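## Task

Press the OSFP module sitting in port 14 (bottom row, seventh counting from the left) fully home so it latches. Use no excessive force on any module, keep all other modules latched, and finish with the robot upright and not leaning.

## Robot and tools

Robot: TidyBot++, a single-arm mobile robot. The base is 0.54 m long, 0.50 m wide and 0.38 m tall, on four driven casters. On top sits one seven-joint arm with a two-finger gripper. The shoulder is 0.12 m ahead of the base centre and 0.68 m off the floor. Segments: upper arm 0.42 m, forearm 0.31 m, hand 0.31 m from wrist to the hand point. The arm begins folded, hand pointing down, sticking out up to 0.08 m past the base front. Cameras: base_camera and wrist_camera (the latter looks along the hand).

Frames (metres). Base frame: origin on the floor below the base centre, x forward, y left, z up. hand_pose is reported here as the point between the finger pads; the hand's own z axis runs out along the fingers, and the fingers close along its y axis. Odometry frame: where the base frame was at scene start; base_odometry reports x, y and heading (rad, left positive, -3.142 to 3.142) from wheel counting only, so slip shows up as travel.

Tool move: one action per call. Action keys:
- base: an object with any of translate_m (forward +, metres, -2 to 2), strafe_m (left +, metres, -2 to 2), rotate_rad (counter-clockwise from above +, radians, -6.3 to 6.3). These are offsets relative to the base's pose when the command begins, not positions.
- joints: absolute targets by name. joint_1_rad (any angle; positive turns the arm clockwise from above, opposite to heading), joint_2_rad shoulder -2.249 to 2.249 (0 upright, + leans forward), joint_3_rad any angle, joint_4_rad elbow -2.579 to 2.579 (negative bends forward when joint_3 is 3.14), joint_5_rad any angle, joint_6_rad wrist -2.099 to 2.099, joint_7_rad any angle, gripper_pos 0 (open, ~85 mm gap) to 1 (closed). Angles in radians. Unlimited joints take the short way round; to go farther, step less than half a turn at a time.
- target: one list of seven numbers [x, y, z, qw, qx, qy, qz], an absolute hand pose in the base frame (metres, then unit quaternion). With target, joints may only contain gripper_pos.
- speeds: optional caps for this action only: translate_m and strafe_m 0.05 to 0.5 m/s, rotate_rad 0.1 to 1.57 rad/s. For a combined translate+strafe move give the speed under just one key.
- cameras: list from base_camera, wrist_camera, all; omitted means all, [] means none.
- blocking: true/omitted waits until everything rests; false returns in about half a second while motion continues.
A move with no action just reports state and images. Unknown keys make a call invalid; out-of-range values get it refused, and a refusal or an unrequested stop cancels the remaining move/wait/finished_scene calls in that reply.

Tool wait(seconds 0 to 10, cameras): lets time pass and reports. Tool stop(cameras): brakes all running motions. Tool zoom_image(camera, region [x0, y0, x1, y1] in image pixels, origin top-left, at most 504x504): enlarges part of that camera's latest image. Tool finished_scene(scene 1 to 3): ends the current scene for good; the module must stay latched with no robot help. The first scene is practice and may be skipped.

Reading results: base_status, joint_status and hand_status give done, moving, off_target, stopped, not_followed, contact_stop, time_out or torque_fault. A hand target counts done within 10 mm and 2 degrees; most end off_target within about 3 cm. To refine, shift your last target by (wanted position minus hand_pose). hand_target is where joint targets would put the hand. joint_positions lists angles; motor_effort gives percent of max torque with the peak in brackets; Motor temperatures give one value per arm joint. base_tilt gives forward/right lean in degrees (about 1 degree bias). on_its_own lists uncommanded behaviour. "pose unreachable" or "joint command not followed" means a check withheld the targets; "ARM HIT" means the arm struck the base or itself. After a joints action, cut residual error by sending last command plus (desired minus read).

Cautions:
- Pushing a module: approach slowly and watch motor_effort; a rising effort with the hand no longer advancing means the module is seated or blocked. Back off rather than keep increasing the push. Never press neighbouring modules.
- A blocked joint or base keeps pushing until given a new target; a blocked base pushes hard until time_out. Cancel pushes explicitly.
- Tipping: horizontal force on a raised hand, reaching far out from close to furniture, swinging a stretched arm sideways, or driving while the arm is snagged above ~0.6 m can tilt or topple the robot. Retract the arm or back away to right a lean.
- Torque fault: a joint sensor exceeding 104.5 N m (joints 1 to 4) or 51.3 N m (5 to 7) freezes the arm for 10 s. Avoid driving the base while the hand touches anything.
- Heat: stretched-out holding or pushing at an unreachable pose warms motors; MOTOR HOT appears at 60 °C and at 75 °C the arm goes limp for 30 to 60 s; resend targets afterward.
- A target pointing the hand forward, low and close to the base may land far off or drive the arm into the base; nothing prevents arm-base contact.
- The simulation keeps running while you write, so leave no motion that relies on quick follow-up.
- Do not knock anything out of the work area.

Each tool is called after "Call:" by a JSON object that holds its "api" and its "payload", one argument or row to a line.

## Session

Call:
{"api": "move", "payload": {

}}

Scene clock: 0.00 s.
Motor temperatures (°C): [34 28 28 31 38 35 36]
base_odometry: x=+0.000 y=+0.000 heading=+0.000
base_tilt: forward=-0.3 right=+0.2
base_status: not commanded
joint_positions: joint_1_rad=-0.028 joint_2_rad=-0.366 joint_3_rad=+3.173 joint_4_rad=-2.523 joint_5_rad=-0.036 joint_6_rad=-0.890 joint_7_rad=+1.611 gripper_pos=+0.000
joint_status: not commanded
motor_effort: joint_1_rad=+0 joint_2_rad=+0 joint_3_rad=+0 joint_4_rad=+13 joint_5_rad=+1 joint_6_rad=-1 joint_7_rad=+1
hand_pose: x=+0.2600 y=+0.0110 z=+0.5912 quat_wxyz=(-0.019, +0.999, +0.008, +0.048) (m; base frame)
hand_target: x=+0.2600 y=+0.0110 z=+0.5912 quat_wxyz=(-0.019, +0.999, +0.008, +0.048) (m; base frame)
hand_status: not commanded
pictures: base_camera, wrist_camera
Images, in order (width x height): base_camera 644x364, wrist_camera 644x476.

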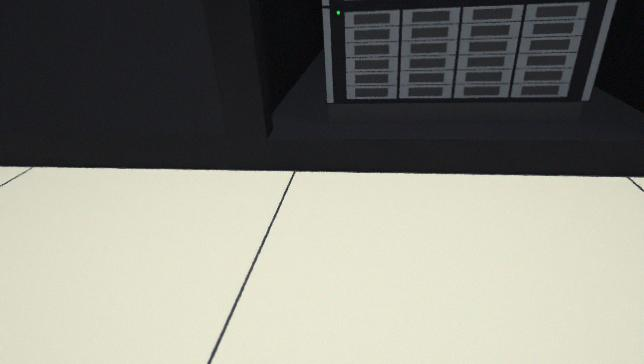

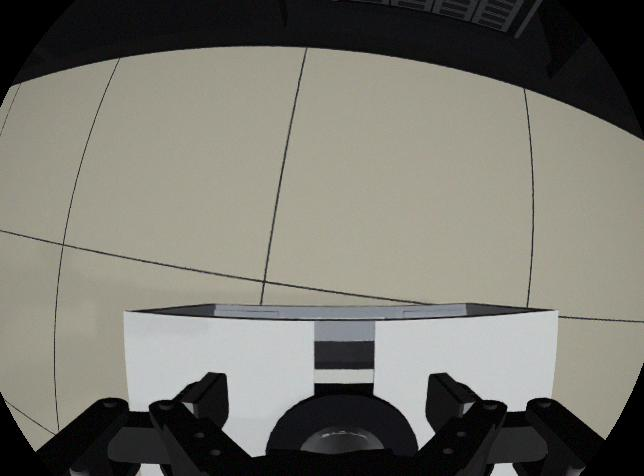

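Call:
{"api": "move", "payload": {
  "joints": {"joint_1_rad":0,"joint_2_rad":-0.7,"joint_3_rad":3.1416,"joint_4_rad":-2.27,"joint_5_rad":0,"joint_6_rad":0,"joint_7_rad":1.57}
}}

Scene clock: 6.03 s.
Motor temperatures (°C): [34 28 28 31 38 35 36]
move: done
base_odometry: x=+0.000 y=+0.000 heading=+0.000
base_tilt: forward=-0.4 right=+0.2
base_status: not commanded
joint_positions: joint_1_rad=-0.017 joint_2_rad=-0.686 joint_3_rad=+3.170 joint_4_rad=-2.286 joint_5_rad=-0.036 joint_6_rad=-0.035 joint_7_rad=+1.611 gripper_pos=+0.000
joint_status: all done
motor_effort: joint_1_rad=-1(1) joint_2_rad=+2(4) joint_3_rad=-1(1) joint_4_rad=+23(24) joint_5_rad=+1(2) joint_6_rad=+8(9) joint_7_rad=+0(2)
hand_pose: x=+0.4775 y=-0.0054 z=+0.9784 quat_wxyz=(-0.004, +0.729, -0.006, +0.684) (m; base frame)
hand_target: x=+0.4736 y=+0.0013 z=+1.0041 quat_wxyz=(+0.000, +0.707, +0.000, +0.707) (m; base frame)
hand_status: not commanded
pictures: base_camera, wrist_camera
Images, in order (width x height): base_camera 644x364, wrist_camera 644x476.

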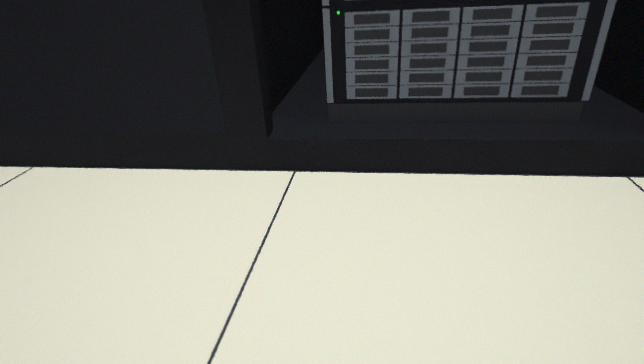

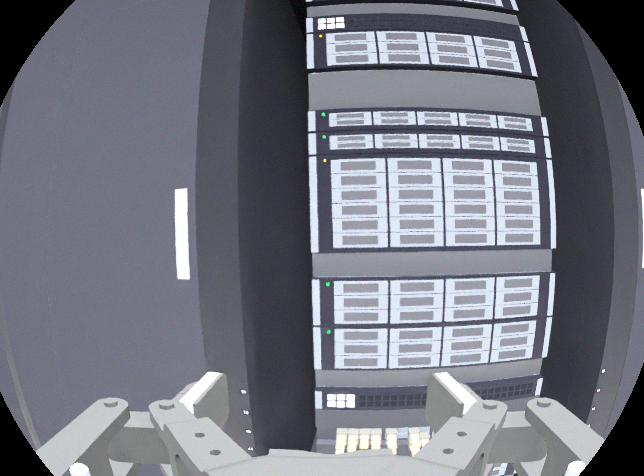

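Call:
{"api": "move", "payload": {
  "joints": {"joint_6_rad":-0.6},
  "cameras": ["wrist_camera"]
}}

Call:
{"api": "zoom_image", "payload": {
  "camera": "wrist_camera",
  "region": [260, 130, 620, 400]
}}

Scene clock: 10.57 s.
Motor temperatures (°C): [34 28 28 31 38 35 36]
move: done
base_odometry: x=+0.000 y=+0.000 heading=+0.000
base_tilt: forward=-0.3 right=+0.2
base_status: not commanded
joint_positions: joint_1_rad=-0.016 joint_2_rad=-0.686 joint_3_rad=+3.169 joint_4_rad=-2.281 joint_5_rad=-0.036 joint_6_rad=-0.567 joint_7_rad=+1.611 gripper_pos=+0.000
joint_status: all done
motor_effort: joint_1_rad=+0(1) joint_2_rad=+2(3) joint_3_rad=+0(1) joint_4_rad=+23(25) joint_5_rad=+0(1) joint_6_rad=+7(9) joint_7_rad=+1(2)
hand_pose: x=+0.4255 y=+0.0033 z=+0.8268 quat_wxyz=(-0.013, +0.882, +0.002, +0.471) (m; base frame)
hand_target: x=+0.4194 y=+0.0013 z=+0.8283 quat_wxyz=(+0.000, +0.884, +0.000, +0.467) (m; base frame)
hand_status: not commanded
pictures: wrist_camera
Images, in order (width x height): wrist_camera 644x476.

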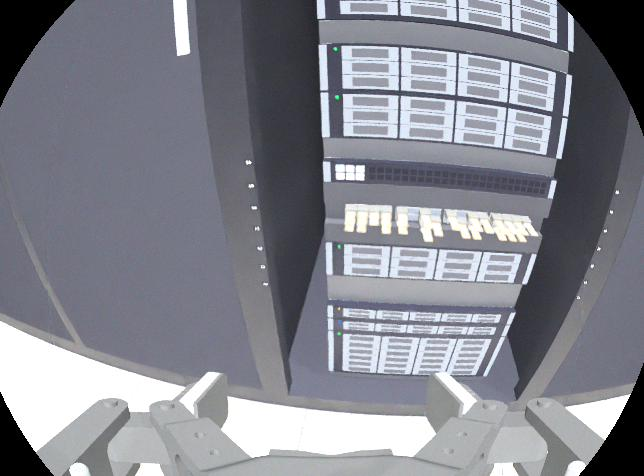

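Scaled by 1.400.

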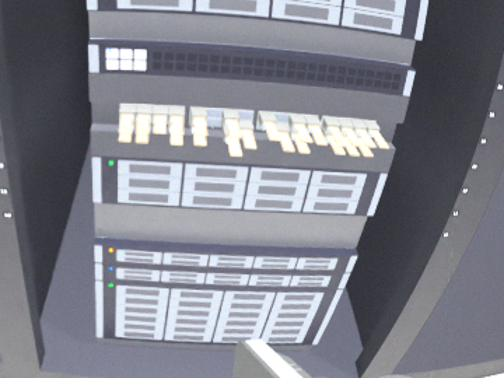

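Call:
{"api": "move", "payload": {
  "base": {"translate_m":-0.25,"strafe_m":-0.18},
  "cameras": []
}}

Call:
{"api": "move", "payload": {
  "joints": {"joint_1_rad":0,"joint_2_rad":0.85,"joint_3_rad":3.1416,"joint_4_rad":-2.2,"joint_5_rad":0,"joint_6_rad":1.48,"joint_7_rad":1.57}
}}

Scene clock: 18.33 s.
Motor temperatures (°C): [34 28 28 31 38 35 36]
move: done
base_odometry: x=-0.250 y=-0.180 heading=+0.000
base_tilt: forward=-0.4 right=+0.2
base_status: done
joint_positions: joint_1_rad=-0.016 joint_2_rad=-0.693 joint_3_rad=+3.166 joint_4_rad=-2.281 joint_5_rad=-0.036 joint_6_rad=-0.567 joint_7_rad=+1.611 gripper_pos=+0.000
joint_status: not commanded
motor_effort: joint_1_rad=-1(1) joint_2_rad=+2(5) joint_3_rad=+0(1) joint_4_rad=+22(23) joint_5_rad=+0(1) joint_6_rad=+7(8) joint_7_rad=+1(2)
hand_pose: x=+0.4245 y=+0.0041 z=+0.8286 quat_wxyz=(-0.012, +0.881, +0.004, +0.474) (m; base frame)
hand_target: x=+0.4194 y=+0.0013 z=+0.8283 quat_wxyz=(+0.000, +0.884, +0.000, +0.467) (m; base frame)
hand_status: not commanded
pictures: none
No camera images: "cameras" was empty.

Scene clock: 21.60 s.
Motor temperatures (°C): [34 28 28 31 38 35 36]
move: done
base_odometry: x=-0.250 y=-0.180 heading=+0.000
base_tilt: forward=-0.3 right=+0.3
base_status: not commanded
joint_positions: joint_1_rad=-0.016 joint_2_rad=+0.824 joint_3_rad=+3.166 joint_4_rad=-2.225 joint_5_rad=-0.036 joint_6_rad=+1.446 joint_7_rad=+1.611 gripper_pos=+0.000
joint_status: all done
motor_effort: joint_1_rad=-1(2) joint_2_rad=-37(38) joint_3_rad=-1(1) joint_4_rad=+7(23) joint_5_rad=+1(1) joint_6_rad=+8(10) joint_7_rad=+2(2)
hand_pose: x=+0.7680 y=-0.0112 z=+0.6446 quat_wxyz=(+0.032, +0.718, +0.006, +0.695) (m; base frame)
hand_target: x=+0.7752 y=+0.0014 z=+0.6467 quat_wxyz=(+0.000, +0.707, +0.000, +0.707) (m; base frame)
hand_status: not commanded
pictures: base_camera, wrist_camera
Images, in order (width x height): base_camera 644x364, wrist_camera 644x476.

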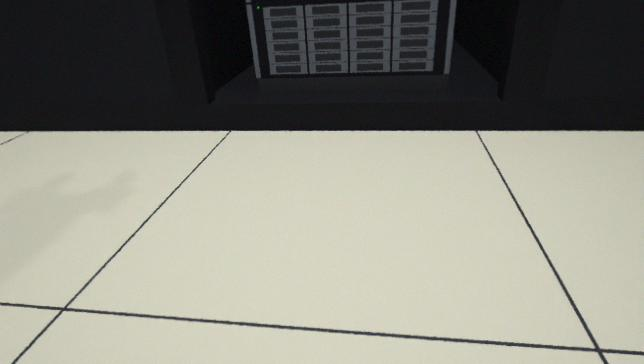

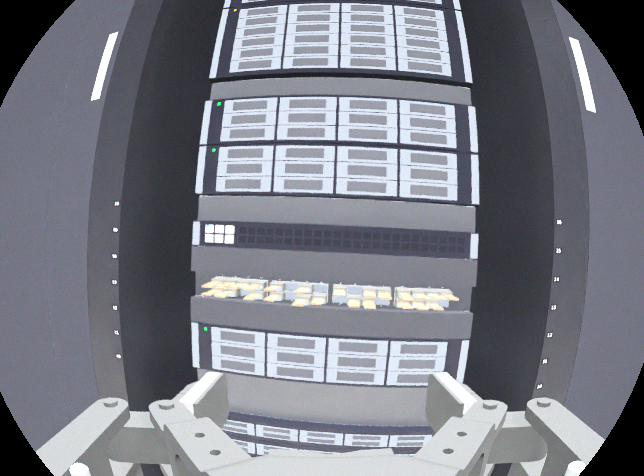

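Call:
{"api": "zoom_image", "payload": {
  "camera": "wrist_camera",
  "region": [190, 265, 340, 320]
}}

Call:
{"api": "zoom_image", "payload": {
  "camera": "wrist_camera",
  "region": [320, 265, 470, 320]
}}

Scaled by 3.360.

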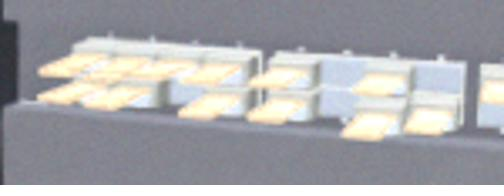

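Scaled by 3.360.

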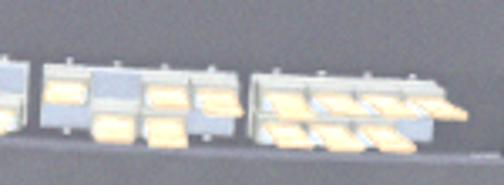

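Call:
{"api": "move", "payload": {
  "joints": {"joint_1_rad":-0.01,"joint_2_rad":1.0,"joint_3_rad":3.1116,"joint_4_rad":-2.14,"joint_5_rad":0.03,"joint_6_rad":1.6,"joint_7_rad":1.54,"gripper_pos":1},
  "base": {"translate_m":0.15,"strafe_m":0.02}
}}

Call:
{"api": "zoom_image", "payload": {
  "camera": "wrist_camera",
  "region": [170, 220, 470, 360]
}}

Scene clock: 32.60 s.
Motor temperatures (°C): [34 28 28 31 38 35 36]
move: done
base_odometry: x=-0.100 y=-0.160 heading=+0.000
base_tilt: forward=-0.4 right=+0.3
base_status: done
joint_positions: joint_1_rad=-0.015 joint_2_rad=+0.983 joint_3_rad=+3.139 joint_4_rad=-2.160 joint_5_rad=-0.036 joint_6_rad=+1.567 joint_7_rad=+1.600 gripper_pos=+0.999
joint_status: all done
motor_effort: joint_1_rad=-1(2) joint_2_rad=-39(42) joint_3_rad=-1(2) joint_4_rad=+6(10) joint_5_rad=+1(2) joint_6_rad=+9(9) joint_7_rad=+0(2)
hand_pose: x=+0.7800 y=+0.0013 z=+0.5995 quat_wxyz=(+0.016, +0.709, +0.003, +0.705) (m; base frame)
hand_target: x=+0.7838 y=+0.0301 z=+0.6051 quat_wxyz=(-0.040, +0.696, +0.000, +0.717) (m; base frame)
hand_status: not commanded
pictures: base_camera, wrist_camera
Images, in order (width x height): base_camera 644x364, wrist_camera 644x476.

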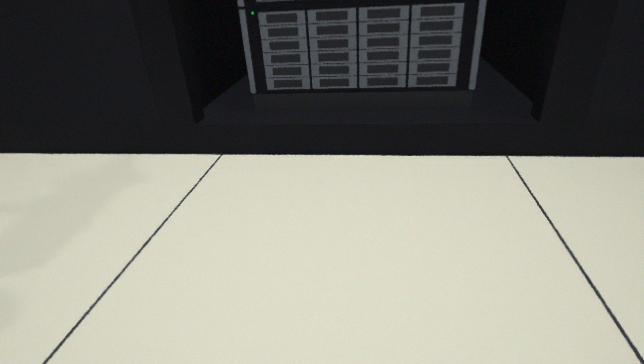

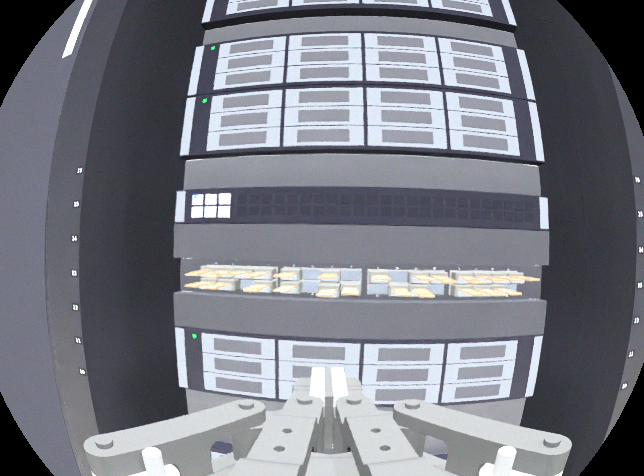

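Scaled by 1.680.

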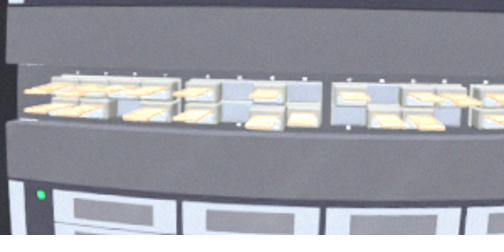

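Call:
{"api": "move", "payload": {
  "base": {"translate_m":0.2},
  "speeds": {"translate_m":0.2},
  "cameras": ["wrist_camera"]
}}

Call:
{"api": "zoom_image", "payload": {
  "camera": "wrist_camera",
  "region": [240, 260, 440, 400]
}}

Scene clock: 39.20 s.
Motor temperatures (°C): [34 28 28 31 38 35 36]
move: done
base_odometry: x=+0.100 y=-0.160 heading=+0.000
base_tilt: forward=-0.4 right=+0.2
base_status: done
joint_positions: joint_1_rad=-0.015 joint_2_rad=+0.983 joint_3_rad=+3.139 joint_4_rad=-2.158 joint_5_rad=-0.036 joint_6_rad=+1.571 joint_7_rad=+1.600 gripper_pos=+0.999
joint_status: not commanded
motor_effort: joint_1_rad=-1(3) joint_2_rad=-38(40) joint_3_rad=-1(2) joint_4_rad=+6(7) joint_5_rad=+1(1) joint_6_rad=+8(9) joint_7_rad=+1(2)
hand_pose: x=+0.7806 y=+0.0014 z=+0.6012 quat_wxyz=(+0.016, +0.707, +0.003, +0.707) (m; base frame)
hand_target: x=+0.7838 y=+0.0301 z=+0.6051 quat_wxyz=(-0.040, +0.696, +0.000, +0.717) (m; base frame)
hand_status: not commanded
pictures: wrist_camera
Images, in order (width x height): wrist_camera 644x476.

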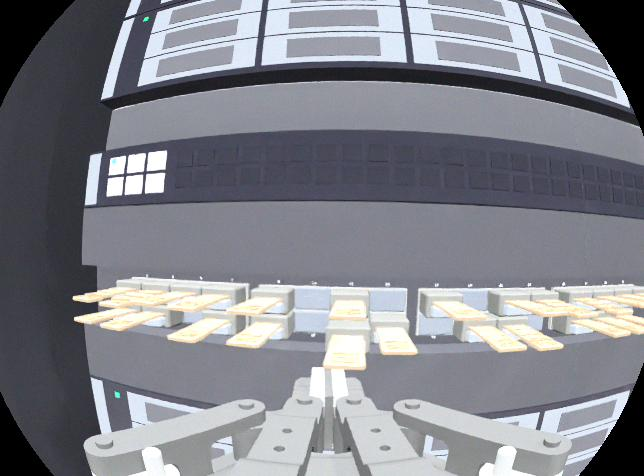

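Scaled by 2.520.

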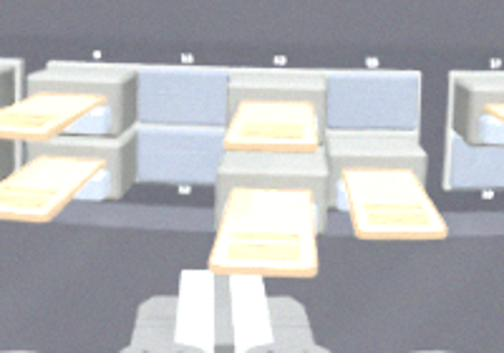

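Call:
{"api": "move", "payload": {
  "base": {"translate_m":0.02,"strafe_m":-0.009},
  "speeds": {"translate_m":0.05},
  "cameras": ["wrist_camera"]
}}

Call:
{"api": "zoom_image", "payload": {
  "camera": "wrist_camera",
  "region": [260, 290, 420, 450]
}}

Scene clock: 47.07 s.
Motor temperatures (°C): [34 28 28 31 38 35 36]
move: done
base_odometry: x=+0.120 y=-0.169 heading=+0.000
base_tilt: forward=-0.3 right=+0.2
base_status: done
joint_positions: joint_1_rad=-0.015 joint_2_rad=+0.983 joint_3_rad=+3.138 joint_4_rad=-2.158 joint_5_rad=-0.036 joint_6_rad=+1.571 joint_7_rad=+1.600 gripper_pos=+0.999
joint_status: not commanded
motor_effort: joint_1_rad=-1(2) joint_2_rad=-39(40) joint_3_rad=-1(2) joint_4_rad=+5(7) joint_5_rad=+0(1) joint_6_rad=+9(9) joint_7_rad=+1(2)
hand_pose: x=+0.7806 y=+0.0018 z=+0.6013 quat_wxyz=(+0.016, +0.707, +0.003, +0.707) (m; base frame)
hand_target: x=+0.7838 y=+0.0301 z=+0.6051 quat_wxyz=(-0.040, +0.696, +0.000, +0.717) (m; base frame)
hand_status: not commanded
pictures: wrist_camera
Images, in order (width x height): wrist_camera 644x476.

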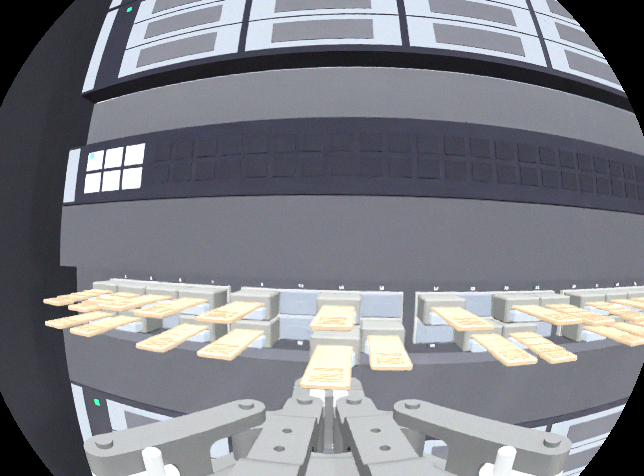

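Scaled by 3.150.

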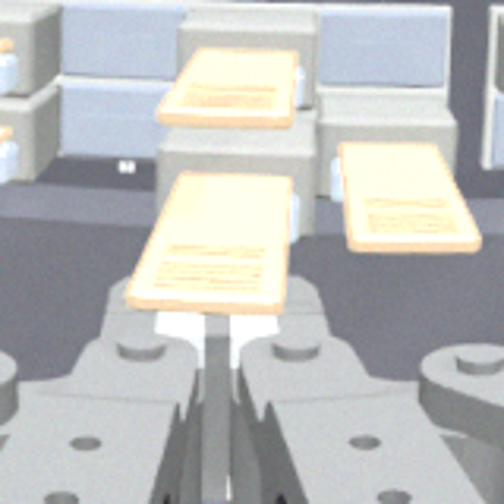

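Call:
{"api": "move", "payload": {
  "base": {"translate_m":-0.045},
  "speeds": {"translate_m":0.1},
  "cameras": []
}}

Call:
{"api": "move", "payload": {
  "joints": {"joint_2_rad":0.968,"joint_4_rad":-2.172},
  "cameras": ["wrist_camera"]
}}

Call:
{"api": "zoom_image", "payload": {
  "camera": "wrist_camera",
  "region": [260, 290, 420, 450]
}}

Scene clock: 55.87 s.
Motor temperatures (°C): [33 28 28 31 38 36 36]
move: done
base_odometry: x=+0.075 y=-0.169 heading=+0.000
base_tilt: forward=-0.3 right=+0.3
base_status: done
joint_positions: joint_1_rad=-0.015 joint_2_rad=+0.983 joint_3_rad=+3.138 joint_4_rad=-2.157 joint_5_rad=-0.036 joint_6_rad=+1.572 joint_7_rad=+1.600 gripper_pos=+0.999
joint_status: not commanded
motor_effort: joint_1_rad=+0(1) joint_2_rad=-39(40) joint_3_rad=-1(1) joint_4_rad=+6(7) joint_5_rad=+1(1) joint_6_rad=+9(9) joint_7_rad=+0(2)
hand_pose: x=+0.7809 y=+0.0019 z=+0.6018 quat_wxyz=(+0.016, +0.706, +0.003, +0.708) (m; base frame)
hand_target: x=+0.7838 y=+0.0301 z=+0.6051 quat_wxyz=(-0.040, +0.696, +0.000, +0.717) (m; base frame)
hand_status: not commanded
pictures: none
No camera images: "cameras" was empty.

Scene clock: 56.50 s.
Motor temperatures (°C): [33 28 28 31 38 36 36]
move: done
base_odometry: x=+0.075 y=-0.169 heading=+0.000
base_tilt: forward=-0.3 right=+0.2
base_status: not commanded
joint_positions: joint_1_rad=-0.015 joint_2_rad=+0.972 joint_3_rad=+3.138 joint_4_rad=-2.164 joint_5_rad=-0.036 joint_6_rad=+1.572 joint_7_rad=+1.600 gripper_pos=+0.999
joint_status: all done
motor_effort: joint_1_rad=-1(1) joint_2_rad=-39(40) joint_3_rad=-1(1) joint_4_rad=+6(7) joint_5_rad=+1(1) joint_6_rad=+8(9) joint_7_rad=+1(2)
hand_pose: x=+0.7794 y=+0.0019 z=+0.6068 quat_wxyz=(+0.016, +0.705, +0.003, +0.709) (m; base frame)
hand_target: x=+0.7763 y=+0.0301 z=+0.6163 quat_wxyz=(-0.040, +0.696, +0.000, +0.717) (m; base frame)
hand_status: not commanded
pictures: wrist_camera
Images, in order (width x height): wrist_camera 644x476.

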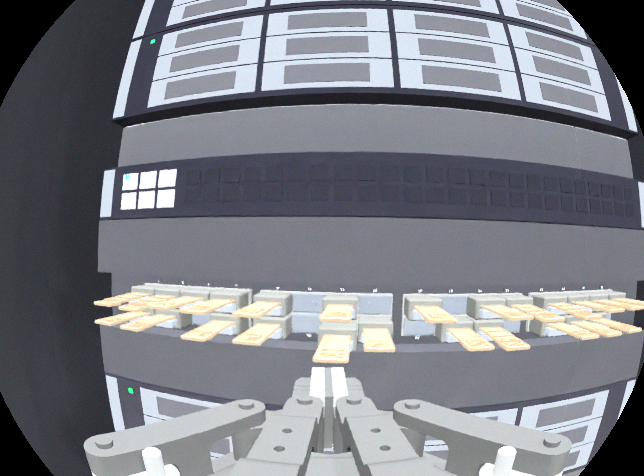

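Scaled by 3.150.

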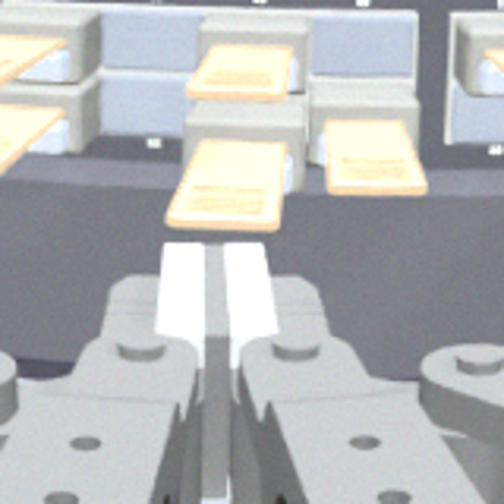

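Call:
{"api": "move", "payload": {
  "base": {"rotate_rad":-0.06,"strafe_m":0.046},
  "joints": {"joint_2_rad":0.953,"joint_4_rad":-2.187},
  "cameras": ["wrist_camera"]
}}

Call:
{"api": "zoom_image", "payload": {
  "camera": "wrist_camera",
  "region": [260, 290, 420, 450]
}}

Scene clock: 66.40 s.
Motor temperatures (°C): [33 28 28 31 38 36 36]
move: done
base_odometry: x=+0.075 y=-0.123 heading=-0.060
base_tilt: forward=-0.3 right=+0.3
base_status: done
joint_positions: joint_1_rad=-0.014 joint_2_rad=+0.963 joint_3_rad=+3.129 joint_4_rad=-2.171 joint_5_rad=-0.036 joint_6_rad=+1.573 joint_7_rad=+1.600 gripper_pos=+0.999
joint_status: all done
motor_effort: joint_1_rad=-1(4) joint_2_rad=-39(40) joint_3_rad=-1(3) joint_4_rad=+7(7) joint_5_rad=+1(2) joint_6_rad=+9(9) joint_7_rad=+1(2)
hand_pose: x=+0.7779 y=+0.0049 z=+0.6109 quat_wxyz=(+0.012, +0.704, +0.002, +0.710) (m; base frame)
hand_target: x=+0.7727 y=+0.0301 z=+0.6214 quat_wxyz=(-0.040, +0.696, +0.000, +0.717) (m; base frame)
hand_status: not commanded
pictures: wrist_camera
Images, in order (width x height): wrist_camera 644x476.

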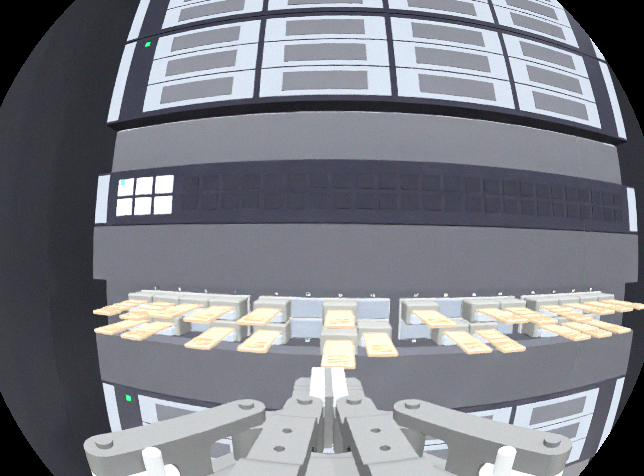

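Scaled by 3.150.

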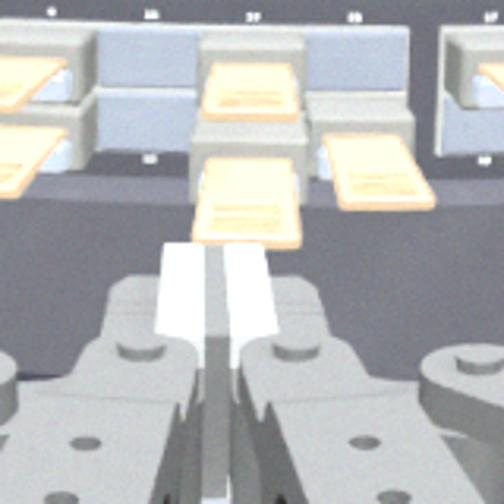

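Call:
{"api": "move", "payload": {
  "base": {"translate_m":0.02,"strafe_m":-0.005},
  "speeds": {"translate_m":0.05},
  "cameras": ["wrist_camera"]
}}

Call:
{"api": "zoom_image", "payload": {
  "camera": "wrist_camera",
  "region": [260, 290, 420, 450]
}}

Scene clock: 68.93 s.
Motor temperatures (°C): [33 28 28 31 38 36 36]
move: done
base_odometry: x=+0.095 y=-0.129 heading=-0.060
base_tilt: forward=-0.4 right=+0.3
base_status: done
joint_positions: joint_1_rad=-0.014 joint_2_rad=+0.962 joint_3_rad=+3.129 joint_4_rad=-2.197 joint_5_rad=-0.035 joint_6_rad=+1.574 joint_7_rad=+1.600 gripper_pos=+0.999
joint_status: not commanded
motor_effort: joint_1_rad=+0(2) joint_2_rad=-39(41) joint_3_rad=+0(1) joint_4_rad=+10(13) joint_5_rad=+0(1) joint_6_rad=+9(10) joint_7_rad=+1(2)
hand_pose: x=+0.7696 y=+0.0052 z=+0.6037 quat_wxyz=(+0.012, +0.712, +0.002, +0.702) (m; base frame)
hand_target: x=+0.7727 y=+0.0301 z=+0.6214 quat_wxyz=(-0.040, +0.696, +0.000, +0.717) (m; base frame)
hand_status: not commanded
pictures: wrist_camera
Images, in order (width x height): wrist_camera 644x476.

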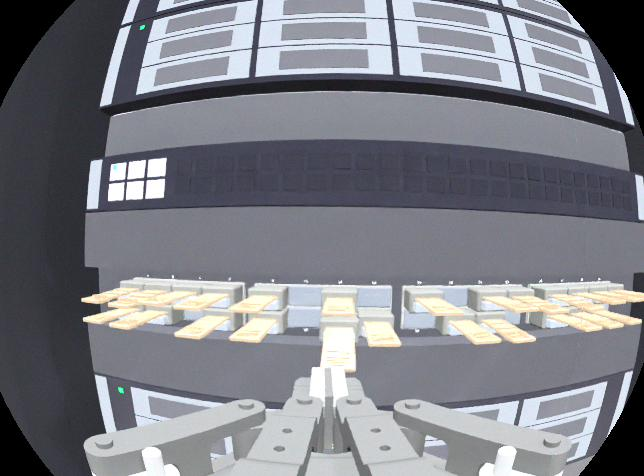

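Scaled by 3.150.

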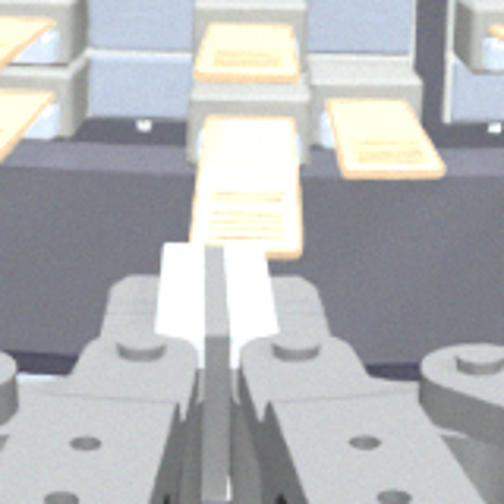

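Call:
{"api": "move", "payload": {
  "base": {"translate_m":-0.02,"strafe_m":-0.005},
  "speeds": {"translate_m":0.1},
  "joints": {"joint_2_rad":0.943,"joint_4_rad":-2.187},
  "cameras": ["wrist_camera"]
}}

Call:
{"api": "zoom_image", "payload": {
  "camera": "wrist_camera",
  "region": [260, 290, 420, 450]
}}

Scene clock: 75.53 s.
Motor temperatures (°C): [33 28 28 31 38 36 36]
move: done
base_odometry: x=+0.074 y=-0.133 heading=-0.060
base_tilt: forward=-0.3 right=+0.2
base_status: done
joint_positions: joint_1_rad=-0.014 joint_2_rad=+0.951 joint_3_rad=+3.129 joint_4_rad=-2.190 joint_5_rad=-0.035 joint_6_rad=+1.574 joint_7_rad=+1.600 gripper_pos=+0.999
joint_status: all done
motor_effort: joint_1_rad=-1(2) joint_2_rad=-38(40) joint_3_rad=-1(2) joint_4_rad=+5(9) joint_5_rad=+0(1) joint_6_rad=+9(9) joint_7_rad=+1(2)
hand_pose: x=+0.7726 y=+0.0047 z=+0.6129 quat_wxyz=(+0.012, +0.706, +0.002, +0.708) (m; base frame)
hand_target: x=+0.7733 y=+0.0301 z=+0.6280 quat_wxyz=(-0.040, +0.692, +0.001, +0.721) (m; base frame)
hand_status: not commanded
pictures: wrist_camera
Images, in order (width x height): wrist_camera 644x476.

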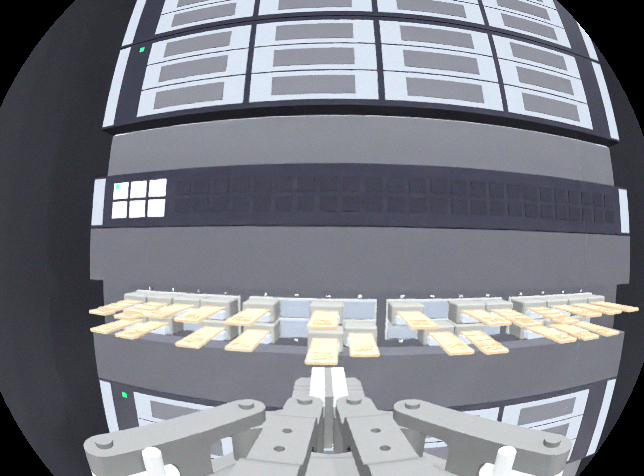

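Scaled by 3.150.

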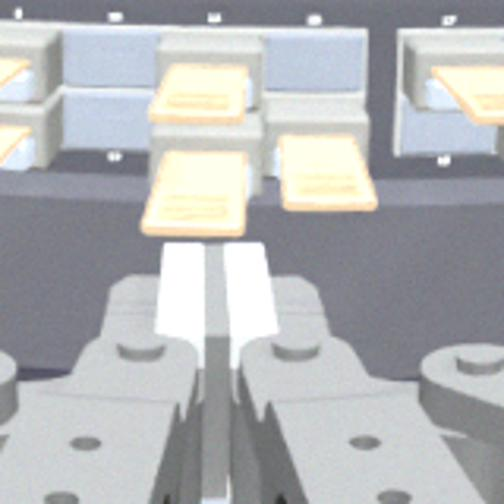

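Call:
{"api": "move", "payload": {
  "base": {"translate_m":0.035,"strafe_m":0.003},
  "speeds": {"translate_m":0.05},
  "cameras": ["wrist_camera"]
}}

Call:
{"api": "zoom_image", "payload": {
  "camera": "wrist_camera",
  "region": [260, 290, 420, 450]
}}

Scene clock: 78.53 s.
Motor temperatures (°C): [33 29 28 31 38 36 36]
move: done
base_odometry: x=+0.110 y=-0.132 heading=-0.060
base_tilt: forward=-0.3 right=+0.3
base_status: done
joint_positions: joint_1_rad=-0.011 joint_2_rad=+0.950 joint_3_rad=+3.129 joint_4_rad=-2.207 joint_5_rad=-0.035 joint_6_rad=+1.576 joint_7_rad=+1.600 gripper_pos=+0.999
joint_status: not commanded
motor_effort: joint_1_rad=-2(4) joint_2_rad=-38(41) joint_3_rad=-2(3) joint_4_rad=+10(13) joint_5_rad=+2(4) joint_6_rad=+8(9) joint_7_rad=+0(2)
hand_pose: x=+0.7675 y=+0.0031 z=+0.6090 quat_wxyz=(+0.013, +0.711, +0.001, +0.703) (m; base frame)
hand_target: x=+0.7733 y=+0.0301 z=+0.6280 quat_wxyz=(-0.040, +0.692, +0.001, +0.721) (m; base frame)
hand_status: not commanded
pictures: wrist_camera
Images, in order (width x height): wrist_camera 644x476.

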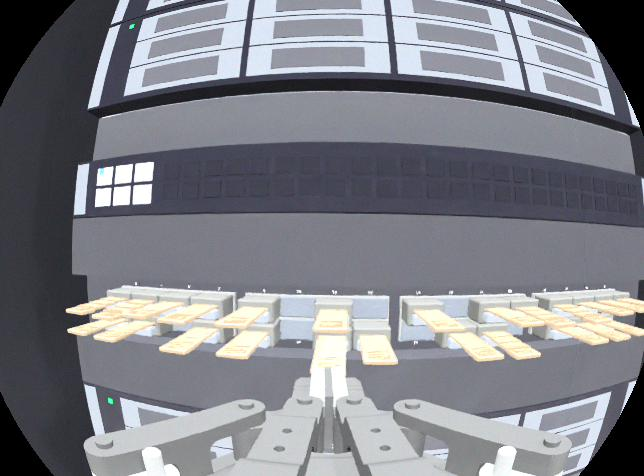

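Scaled by 3.150.

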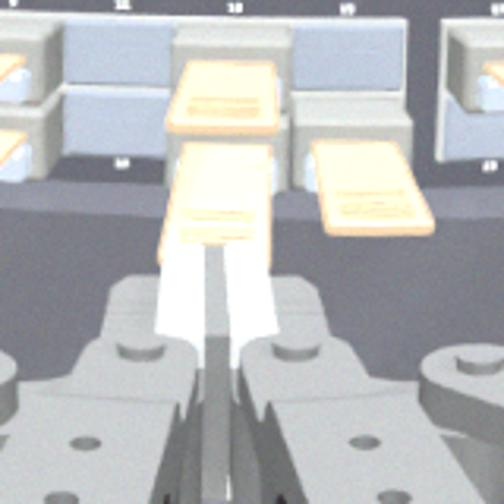

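Call:
{"api": "move", "payload": {
  "base": {"translate_m":0.02},
  "speeds": {"translate_m":0.05},
  "cameras": ["wrist_camera"]
}}

Call:
{"api": "zoom_image", "payload": {
  "camera": "wrist_camera",
  "region": [260, 290, 420, 450]
}}

Scene clock: 83.33 s.
Motor temperatures (°C): [33 29 27 31 38 36 36]
move: done
base_odometry: x=+0.129 y=-0.133 heading=-0.060
base_tilt: forward=-0.3 right=+0.2
base_status: done
joint_positions: joint_1_rad=-0.010 joint_2_rad=+0.960 joint_3_rad=+3.129 joint_4_rad=-2.239 joint_5_rad=-0.035 joint_6_rad=+1.576 joint_7_rad=+1.600 gripper_pos=+0.999
joint_status: not commanded
motor_effort: joint_1_rad=-2(3) joint_2_rad=-41(46) joint_3_rad=-2(3) joint_4_rad=+14(21) joint_5_rad=+2(4) joint_6_rad=+11(13) joint_7_rad=+0(2)
hand_pose: x=+0.7563 y=+0.0025 z=+0.5930 quat_wxyz=(+0.013, +0.726, +0.001, +0.688) (m; base frame)
hand_target: x=+0.7733 y=+0.0301 z=+0.6280 quat_wxyz=(-0.040, +0.692, +0.001, +0.721) (m; base frame)
hand_status: not commanded
pictures: wrist_camera
Images, in order (width x height): wrist_camera 644x476.

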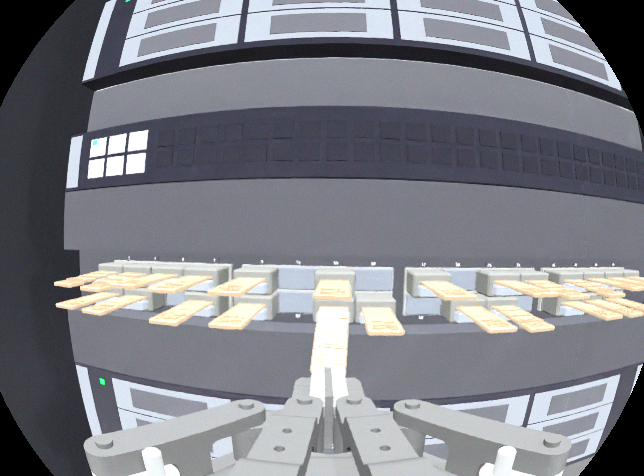

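Scaled by 3.150.

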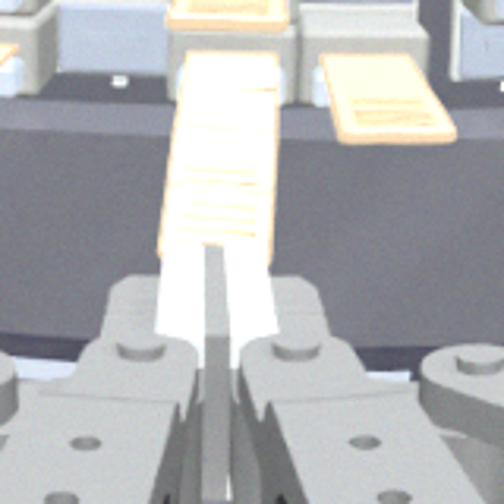

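Call:
{"api": "move", "payload": {
  "base": {"translate_m":-0.06},
  "speeds": {"translate_m":0.1},
  "cameras": ["wrist_camera"]
}}

Call:
{"api": "zoom_image", "payload": {
  "camera": "wrist_camera",
  "region": [260, 290, 420, 450]
}}

Scene clock: 89.63 s.
Motor temperatures (°C): [33 29 27 31 38 36 36]
move: done
base_odometry: x=+0.069 y=-0.129 heading=-0.060
base_tilt: forward=-0.3 right=+0.2
base_status: done
joint_positions: joint_1_rad=-0.010 joint_2_rad=+0.944 joint_3_rad=+3.129 joint_4_rad=-2.199 joint_5_rad=-0.035 joint_6_rad=+1.587 joint_7_rad=+1.600 gripper_pos=+0.999
joint_status: not commanded
motor_effort: joint_1_rad=-1(3) joint_2_rad=-37(42) joint_3_rad=-1(3) joint_4_rad=+5(15) joint_5_rad=+1(3) joint_6_rad=+9(11) joint_7_rad=+0(2)
hand_pose: x=+0.7703 y=+0.0026 z=+0.6185 quat_wxyz=(+0.013, +0.702, +0.000, +0.712) (m; base frame)
hand_target: x=+0.7733 y=+0.0301 z=+0.6280 quat_wxyz=(-0.040, +0.692, +0.001, +0.721) (m; base frame)
hand_status: not commanded
pictures: wrist_camera
Images, in order (width x height): wrist_camera 644x476.

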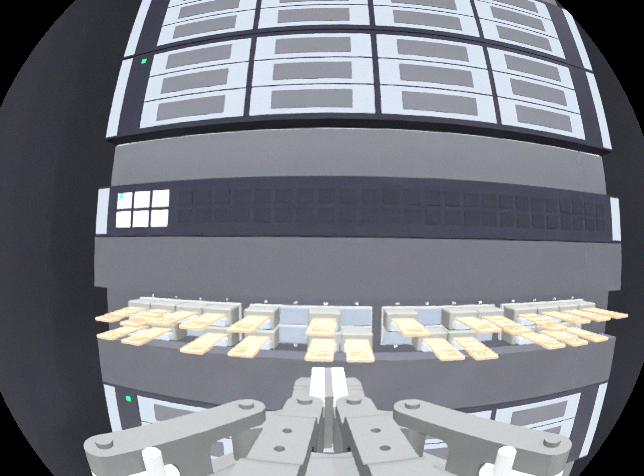

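Scaled by 3.150.

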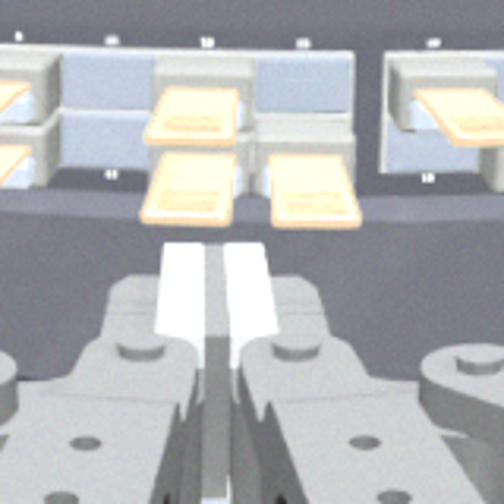

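Call:
{"api": "finished_scene", "payload": {
  "scene": 1
}}

The scene is finished: the task was done.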